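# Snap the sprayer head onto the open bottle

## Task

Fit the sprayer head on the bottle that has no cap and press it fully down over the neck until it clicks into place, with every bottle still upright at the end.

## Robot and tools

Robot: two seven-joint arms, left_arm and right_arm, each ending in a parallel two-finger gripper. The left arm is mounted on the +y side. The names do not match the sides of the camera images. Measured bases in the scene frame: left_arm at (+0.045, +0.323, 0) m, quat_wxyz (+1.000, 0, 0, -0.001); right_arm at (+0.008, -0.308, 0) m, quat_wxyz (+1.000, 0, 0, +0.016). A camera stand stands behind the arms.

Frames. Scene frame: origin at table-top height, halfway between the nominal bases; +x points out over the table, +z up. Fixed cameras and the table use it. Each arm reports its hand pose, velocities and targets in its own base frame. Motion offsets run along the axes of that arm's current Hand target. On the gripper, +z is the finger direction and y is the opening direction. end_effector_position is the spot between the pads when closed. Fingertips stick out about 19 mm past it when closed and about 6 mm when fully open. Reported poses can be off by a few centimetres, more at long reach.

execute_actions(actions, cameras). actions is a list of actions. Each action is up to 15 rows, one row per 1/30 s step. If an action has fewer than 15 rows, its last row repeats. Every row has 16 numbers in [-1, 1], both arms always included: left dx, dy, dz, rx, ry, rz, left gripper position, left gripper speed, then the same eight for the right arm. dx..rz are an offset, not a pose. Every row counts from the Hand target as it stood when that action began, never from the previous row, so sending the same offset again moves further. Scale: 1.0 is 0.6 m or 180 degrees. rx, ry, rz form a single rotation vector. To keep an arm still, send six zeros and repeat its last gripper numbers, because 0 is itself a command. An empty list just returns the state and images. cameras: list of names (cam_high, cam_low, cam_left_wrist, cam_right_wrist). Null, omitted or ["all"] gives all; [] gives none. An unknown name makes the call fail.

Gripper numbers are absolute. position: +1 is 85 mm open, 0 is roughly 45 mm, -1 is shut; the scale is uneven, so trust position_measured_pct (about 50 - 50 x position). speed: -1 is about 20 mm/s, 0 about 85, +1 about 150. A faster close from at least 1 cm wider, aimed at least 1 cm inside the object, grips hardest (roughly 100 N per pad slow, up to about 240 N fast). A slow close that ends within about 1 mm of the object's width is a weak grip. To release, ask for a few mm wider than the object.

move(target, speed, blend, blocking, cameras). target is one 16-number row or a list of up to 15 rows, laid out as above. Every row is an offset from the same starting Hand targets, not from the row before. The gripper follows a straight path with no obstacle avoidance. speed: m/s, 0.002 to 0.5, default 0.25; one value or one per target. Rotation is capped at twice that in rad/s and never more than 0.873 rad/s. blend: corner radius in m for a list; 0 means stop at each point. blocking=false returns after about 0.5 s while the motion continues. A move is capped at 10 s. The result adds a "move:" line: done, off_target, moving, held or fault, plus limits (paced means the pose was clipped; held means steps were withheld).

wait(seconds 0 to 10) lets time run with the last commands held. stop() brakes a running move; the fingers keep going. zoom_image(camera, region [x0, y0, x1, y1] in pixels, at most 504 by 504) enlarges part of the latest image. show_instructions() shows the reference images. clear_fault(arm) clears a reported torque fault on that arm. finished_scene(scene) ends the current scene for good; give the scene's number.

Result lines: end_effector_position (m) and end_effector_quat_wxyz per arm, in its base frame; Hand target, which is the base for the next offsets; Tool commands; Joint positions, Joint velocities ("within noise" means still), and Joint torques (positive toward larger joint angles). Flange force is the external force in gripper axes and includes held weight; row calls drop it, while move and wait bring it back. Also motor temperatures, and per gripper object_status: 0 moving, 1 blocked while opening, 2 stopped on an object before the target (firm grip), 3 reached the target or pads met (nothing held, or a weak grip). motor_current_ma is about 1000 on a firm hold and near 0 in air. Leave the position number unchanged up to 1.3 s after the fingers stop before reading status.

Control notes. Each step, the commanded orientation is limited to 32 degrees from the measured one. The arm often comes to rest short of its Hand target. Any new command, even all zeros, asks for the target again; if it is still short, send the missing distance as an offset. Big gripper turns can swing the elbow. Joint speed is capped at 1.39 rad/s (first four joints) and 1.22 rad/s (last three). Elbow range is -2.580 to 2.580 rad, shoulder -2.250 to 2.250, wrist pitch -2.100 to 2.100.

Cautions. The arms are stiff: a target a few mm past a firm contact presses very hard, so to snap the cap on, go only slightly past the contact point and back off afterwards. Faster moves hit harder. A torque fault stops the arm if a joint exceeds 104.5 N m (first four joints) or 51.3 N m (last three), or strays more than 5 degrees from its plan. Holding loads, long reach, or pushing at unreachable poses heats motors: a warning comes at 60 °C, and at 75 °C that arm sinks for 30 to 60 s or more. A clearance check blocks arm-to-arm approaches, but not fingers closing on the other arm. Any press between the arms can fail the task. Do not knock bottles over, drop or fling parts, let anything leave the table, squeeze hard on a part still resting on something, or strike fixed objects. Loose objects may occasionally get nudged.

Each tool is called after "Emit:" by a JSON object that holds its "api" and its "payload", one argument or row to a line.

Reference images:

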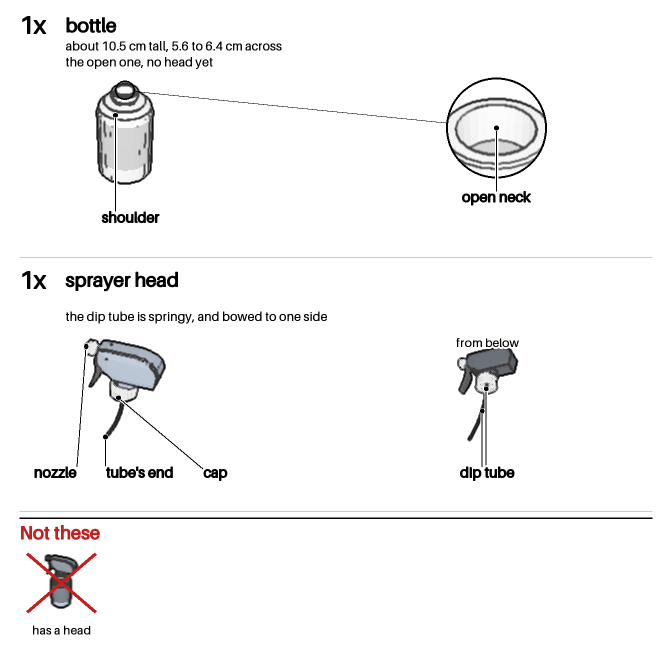

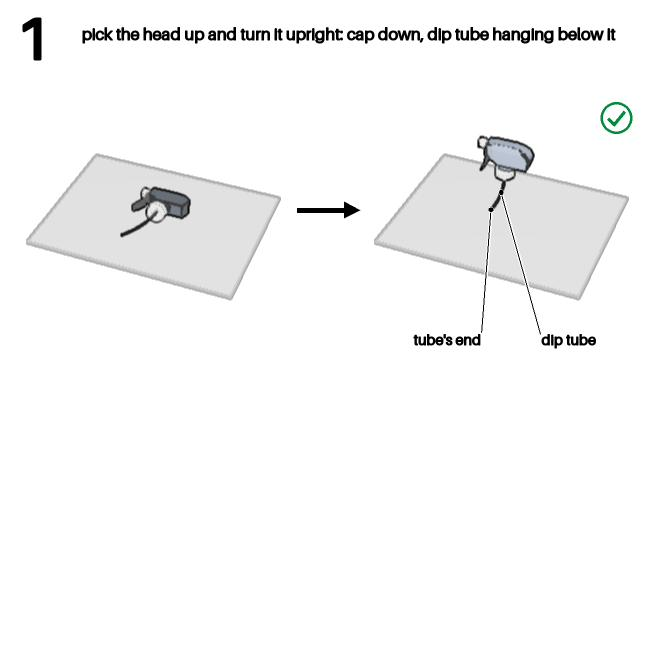

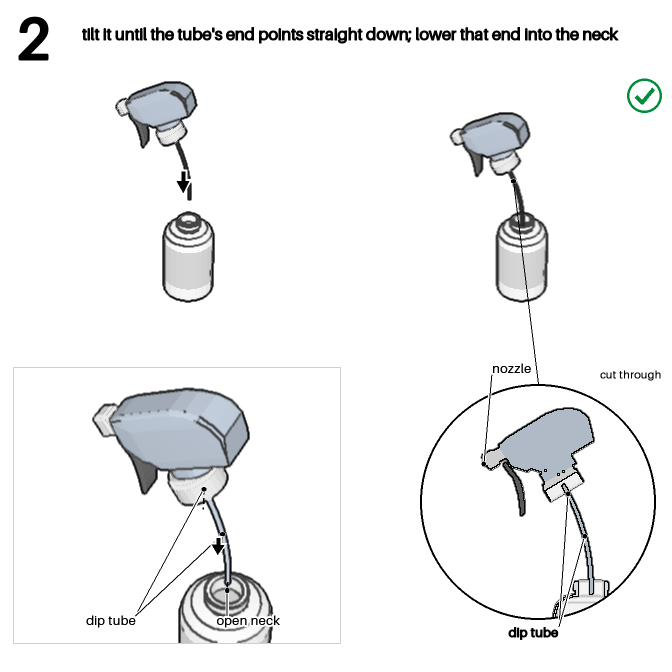

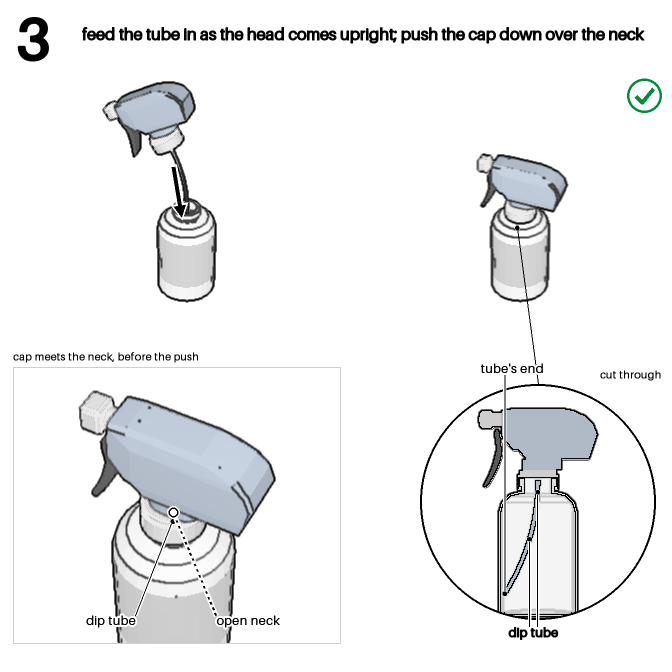

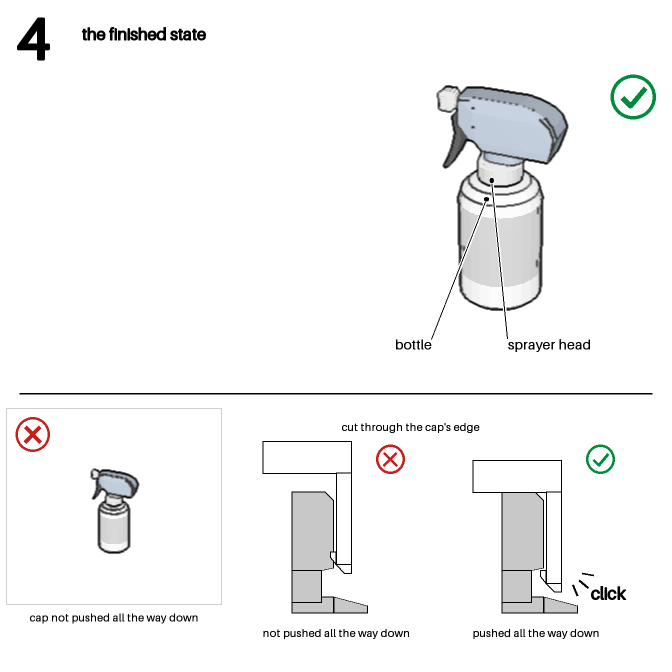

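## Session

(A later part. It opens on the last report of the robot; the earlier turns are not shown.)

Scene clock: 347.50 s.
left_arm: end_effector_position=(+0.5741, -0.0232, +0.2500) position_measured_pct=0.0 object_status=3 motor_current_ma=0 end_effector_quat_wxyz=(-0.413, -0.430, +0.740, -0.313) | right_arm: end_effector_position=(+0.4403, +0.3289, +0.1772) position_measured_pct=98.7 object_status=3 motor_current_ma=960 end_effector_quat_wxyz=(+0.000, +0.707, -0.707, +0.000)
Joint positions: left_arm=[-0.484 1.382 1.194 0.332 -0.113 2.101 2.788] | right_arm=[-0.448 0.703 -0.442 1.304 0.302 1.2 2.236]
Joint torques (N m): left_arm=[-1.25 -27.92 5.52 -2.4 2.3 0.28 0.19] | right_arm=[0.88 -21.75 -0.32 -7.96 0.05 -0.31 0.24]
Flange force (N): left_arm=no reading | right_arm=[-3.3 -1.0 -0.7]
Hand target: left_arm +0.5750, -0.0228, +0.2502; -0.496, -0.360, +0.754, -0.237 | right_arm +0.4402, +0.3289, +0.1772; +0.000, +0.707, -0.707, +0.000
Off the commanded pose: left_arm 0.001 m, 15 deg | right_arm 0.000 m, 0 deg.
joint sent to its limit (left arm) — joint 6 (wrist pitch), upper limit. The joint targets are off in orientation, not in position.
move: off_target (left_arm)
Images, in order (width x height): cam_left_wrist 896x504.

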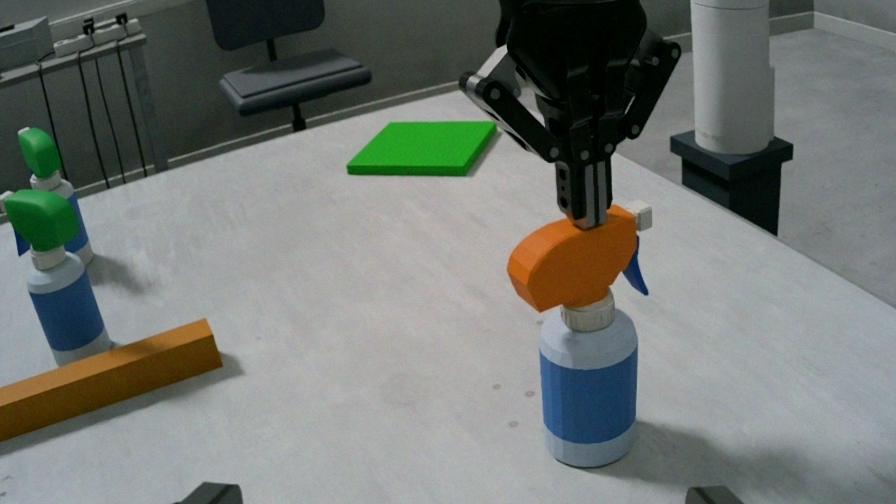

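Push in small steps.

Emit:
{"api": "move", "payload": {
  "target": [0,0,0,0,0,0,1,1,0,0,0.0083,0,0,0,-1,0],
  "speed": 0.02,
  "cameras": []
}}

Emit:
{"api": "move", "payload": {
  "target": [0,0,0,0,0,0,1,1,0,0,0.003,0,0,0,-1,0],
  "speed": 0.02,
  "cameras": ["cam_left_wrist"]
}}

Emit:
{"api": "zoom_image", "payload": {
  "camera": "cam_left_wrist",
  "region": [490, 140, 690, 340]
}}

Scene clock: 350.93 s.
left_arm: end_effector_position=(+0.5741, -0.0232, +0.2500) position_measured_pct=0.0 object_status=3 motor_current_ma=0 end_effector_quat_wxyz=(-0.413, -0.430, +0.740, -0.313) | right_arm: end_effector_position=(+0.4403, +0.3290, +0.1724) position_measured_pct=98.7 object_status=3 motor_current_ma=960 end_effector_quat_wxyz=(+0.000, +0.707, -0.707, +0.000)
Joint positions: left_arm=[-0.484 1.382 1.194 0.332 -0.113 2.101 2.788] | right_arm=[-0.448 0.707 -0.441 1.312 0.305 1.187 2.233]
Joint torques (N m): left_arm=[-1.2 -27.89 5.51 -2.43 2.3 0.27 0.21] | right_arm=[0.63 19.25 5.05 7.18 0.84 -4.29 0.22]
Flange force (N): left_arm=no reading | right_arm=[7.9 13.2 -77.4]
Hand target: left_arm +0.5750, -0.0228, +0.2502; -0.496, -0.360, +0.754, -0.237 | right_arm +0.4402, +0.3289, +0.1722; +0.000, +0.707, -0.707, +0.000
Off the commanded pose: left_arm 0.001 m, 15 deg | right_arm 0.000 m, 0 deg.
joint sent to its limit (left arm) — joint 6 (wrist pitch), upper limit. The joint targets are off in orientation, not in position.
move: off_target (left_arm)
No camera images: "cameras" was empty.

Scene clock: 351.63 s.
left_arm: end_effector_position=(+0.5741, -0.0232, +0.2500) position_measured_pct=0.0 object_status=3 motor_current_ma=0 end_effector_quat_wxyz=(-0.413, -0.430, +0.740, -0.313) | right_arm: end_effector_position=(+0.4403, +0.3289, +0.1706) position_measured_pct=98.7 object_status=3 motor_current_ma=960 end_effector_quat_wxyz=(+0.000, +0.707, -0.707, +0.000)
Joint positions: left_arm=[-0.484 1.382 1.194 0.332 -0.113 2.101 2.788] | right_arm=[-0.448 0.709 -0.44 1.314 0.306 1.183 2.232]
Joint torques (N m): left_arm=[-1.17 -27.92 5.48 -2.39 2.32 0.25 0.22] | right_arm=[0.6 39.09 7.75 14.84 1.15 -5.96 0.21]
Flange force (N): left_arm=no reading | right_arm=[12.5 19.1 -114.7]
Hand target: left_arm +0.5750, -0.0228, +0.2502; -0.496, -0.360, +0.754, -0.237 | right_arm +0.4402, +0.3289, +0.1704; +0.000, +0.707, -0.707, +0.000
Off the commanded pose: left_arm 0.001 m, 15 deg | right_arm 0.000 m, 0 deg.
joint sent to its limit (left arm) — joint 6 (wrist pitch), upper limit. The joint targets are off in orientation, not in position.
move: off_target (left_arm)
Images, in order (width x height): cam_left_wrist 896x504.

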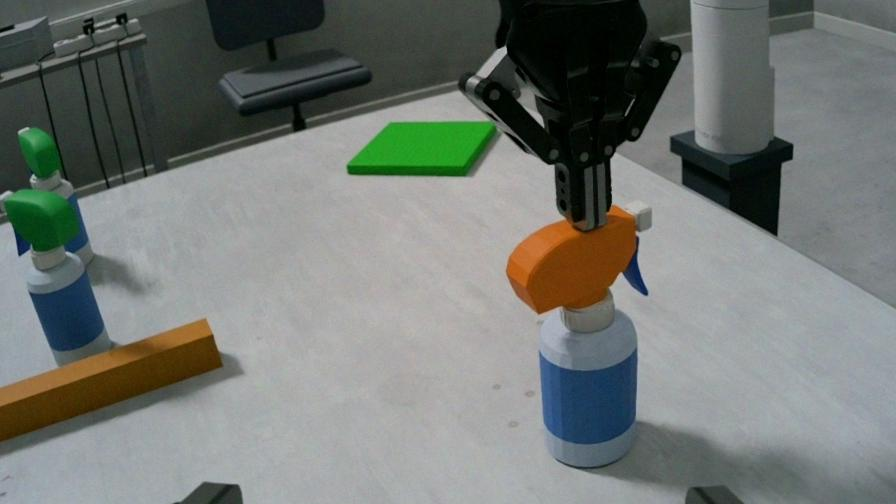

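Scaled by 2.520 from the camera's 896x504 image, which has a finer 1280x720 frame.

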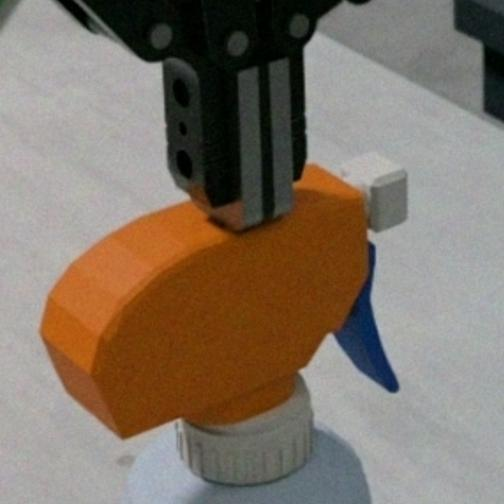

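Emit:
{"api": "zoom_image", "payload": {
  "camera": "cam_left_wrist",
  "region": [540, 270, 640, 350]
}}

Scaled by 5.040 from the camera's 896x504 image, which has a finer 1280x720 frame.

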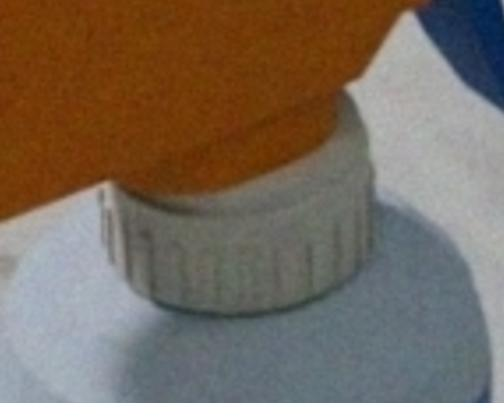

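Emit:
{"api": "move", "payload": {
  "target": [
    [0,0,0,0,0,0,1,1,0,0,-0.02,0,0,0,-1,0],
    [0,0,0,0,0,0,1,1,0,0.0167,-0.02,0,0,0,-1,0],
    [0,0,0,0,0,0,1,1,0,0.0167,-0.001,0,0,0,-1,0]
  ],
  "speed": 0.02,
  "cameras": ["cam_left_wrist"]
}}

Emit:
{"api": "zoom_image", "payload": {
  "camera": "cam_left_wrist",
  "region": [490, 140, 690, 340]
}}

Scene clock: 360.07 s.
left_arm: end_effector_position=(+0.5741, -0.0232, +0.2500) position_measured_pct=0.0 object_status=3 motor_current_ma=0 end_effector_quat_wxyz=(-0.413, -0.430, +0.740, -0.313) | right_arm: end_effector_position=(+0.4303, +0.3290, +0.1713) position_measured_pct=98.7 object_status=3 motor_current_ma=960 end_effector_quat_wxyz=(-0.001, +0.707, -0.707, +0.000)
Joint positions: left_arm=[-0.484 1.382 1.194 0.332 -0.113 2.101 2.788] | right_arm=[-0.453 0.691 -0.443 1.347 0.303 1.168 2.218]
Joint torques (N m): left_arm=[-1.23 -27.92 5.47 -2.4 2.29 0.28 0.23] | right_arm=[1.36 30.92 7.3 10.07 1.67 -6.56 0.25]
Flange force (N): left_arm=no reading | right_arm=[12.2 20.7 -101.4]
Hand target: left_arm +0.5750, -0.0228, +0.2502; -0.496, -0.360, +0.754, -0.237 | right_arm +0.4302, +0.3289, +0.1710; +0.000, +0.707, -0.707, +0.000
Off the commanded pose: left_arm 0.001 m, 15 deg | right_arm 0.000 m, 0 deg.
joint sent to its limit (left arm) — joint 6 (wrist pitch), upper limit. The joint targets are off in orientation, not in position.
move: off_target (left_arm)
Images, in order (width x height): cam_left_wrist 896x504.

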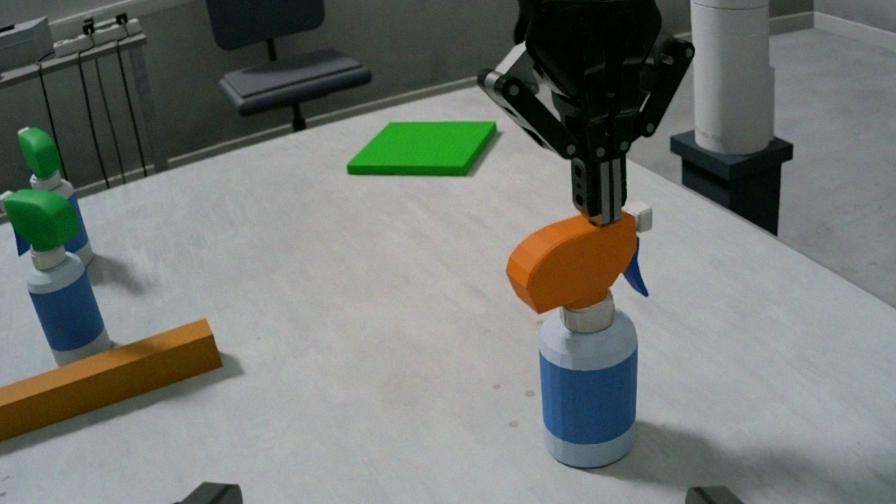

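Scaled by 2.520 from the camera's 896x504 image, which has a finer 1280x720 frame.

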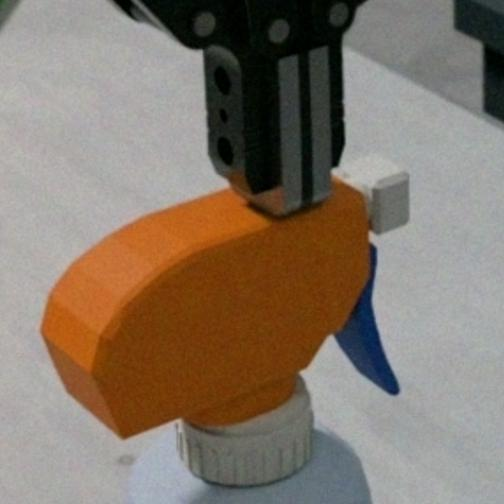

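Emit:
{"api": "move", "payload": {
  "target": [-0.254,0.26,0.1057,0.1512,0.127,-0.0313,1,1,0,0.0,-0.067,0,0,0,-1,0],
  "speed": 0.15
}}

Emit:
{"api": "zoom_image", "payload": {
  "camera": "cam_left_wrist",
  "region": [370, 200, 530, 360]
}}

Scene clock: 374.60 s.
left_arm: end_effector_position=(+0.4549, +0.0769, +0.0852) position_measured_pct=0.0 object_status=3 motor_current_ma=0 end_effector_quat_wxyz=(+0.547, +0.448, -0.547, +0.448) | right_arm: end_effector_position=(+0.4302, +0.3289, +0.2112) position_measured_pct=98.7 object_status=3 motor_current_ma=960 end_effector_quat_wxyz=(+0.000, +0.707, -0.707, +0.000)
Joint positions: left_arm=[-1.014 1.757 1.151 0.869 -0.016 1.871 2.681] | right_arm=[-0.452 0.654 -0.452 1.279 0.283 1.27 2.236]
Joint torques (N m): left_arm=[-1.21 -23.97 8.28 0.83 2.66 0.97 0.21] | right_arm=[0.76 -21.1 -0.28 -8.26 0.01 -0.36 0.24]
Flange force (N): left_arm=[-5.8 -6.6 -5.7] | right_arm=[-3.0 -0.8 -0.9]
Hand target: left_arm +0.4549, +0.0768, +0.0852; +0.547, +0.448, -0.547, +0.448 | right_arm +0.4302, +0.3289, +0.2112; +0.000, +0.707, -0.707, +0.000
Off the commanded pose: left_arm 0.000 m, 0 deg | right_arm 0.000 m, 0 deg.
move: done

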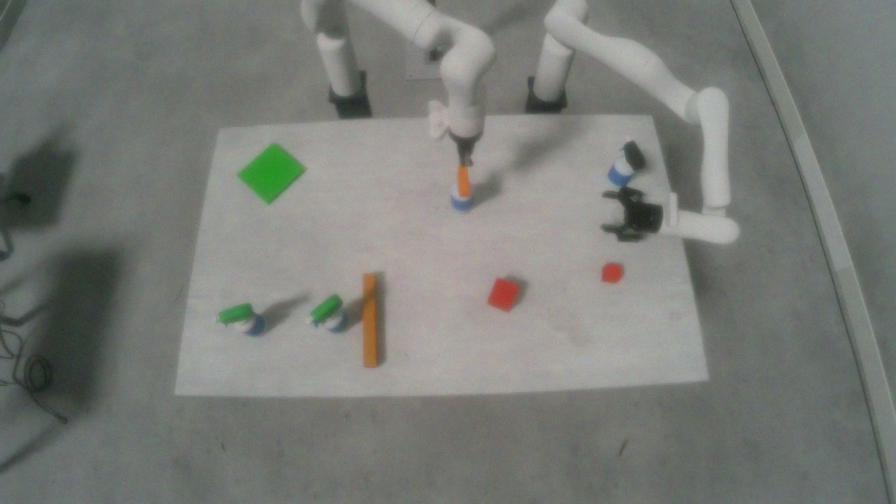

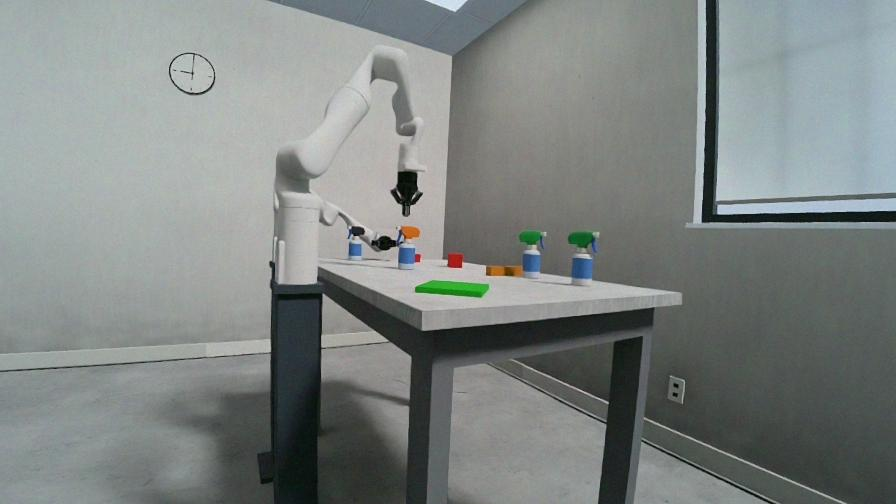

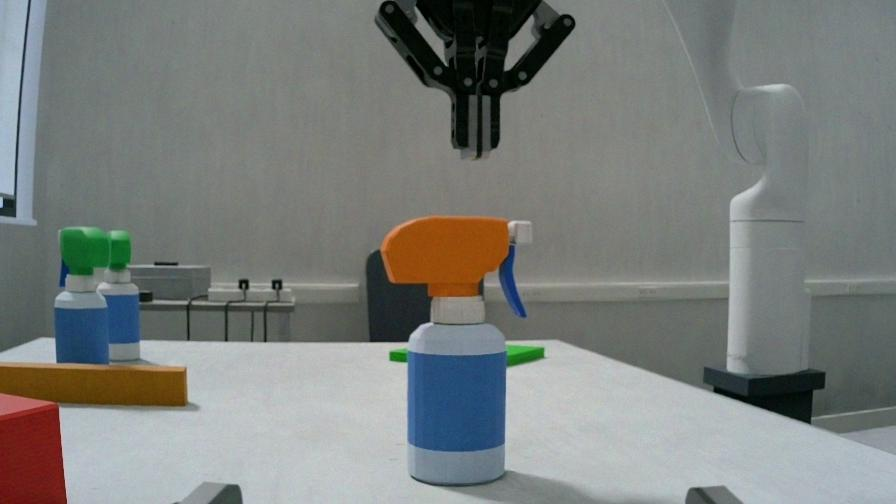

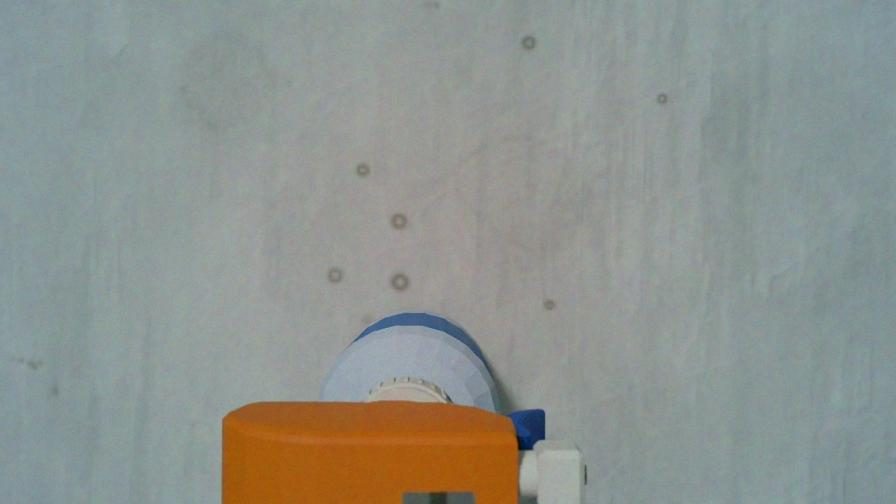

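Scaled by 3.150 from the camera's 896x504 image, which has a finer 1280x720 frame.

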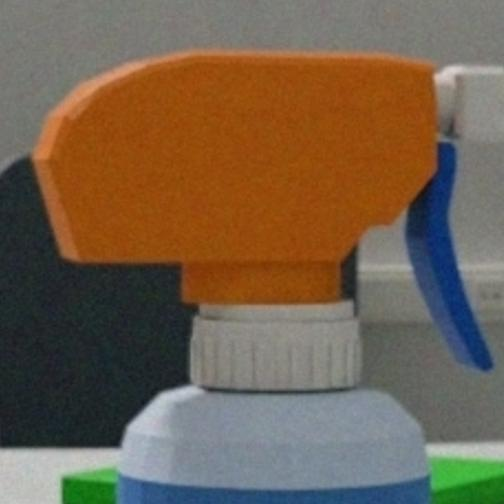

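Emit:
{"api": "zoom_image", "payload": {
  "camera": "cam_left_wrist",
  "region": [420, 290, 500, 340]
}}

Emit:
{"api": "zoom_image", "payload": {
  "camera": "cam_left_wrist",
  "region": [50, 220, 145, 320]
}}

Scaled by 6.300 from the camera's 896x504 image, which has a finer 1280x720 frame.

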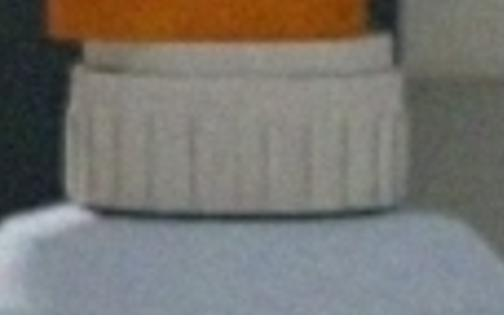

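Scaled by 5.040 from the camera's 896x504 image, which has a finer 1280x720 frame.

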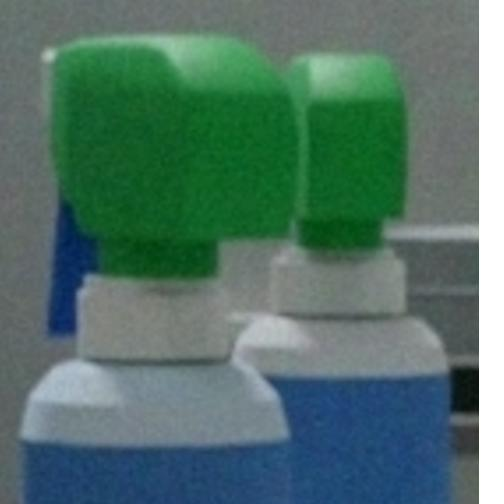

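Emit:
{"api": "finished_scene", "payload": {
  "scene": 1
}}

The scene is finished: the task was done.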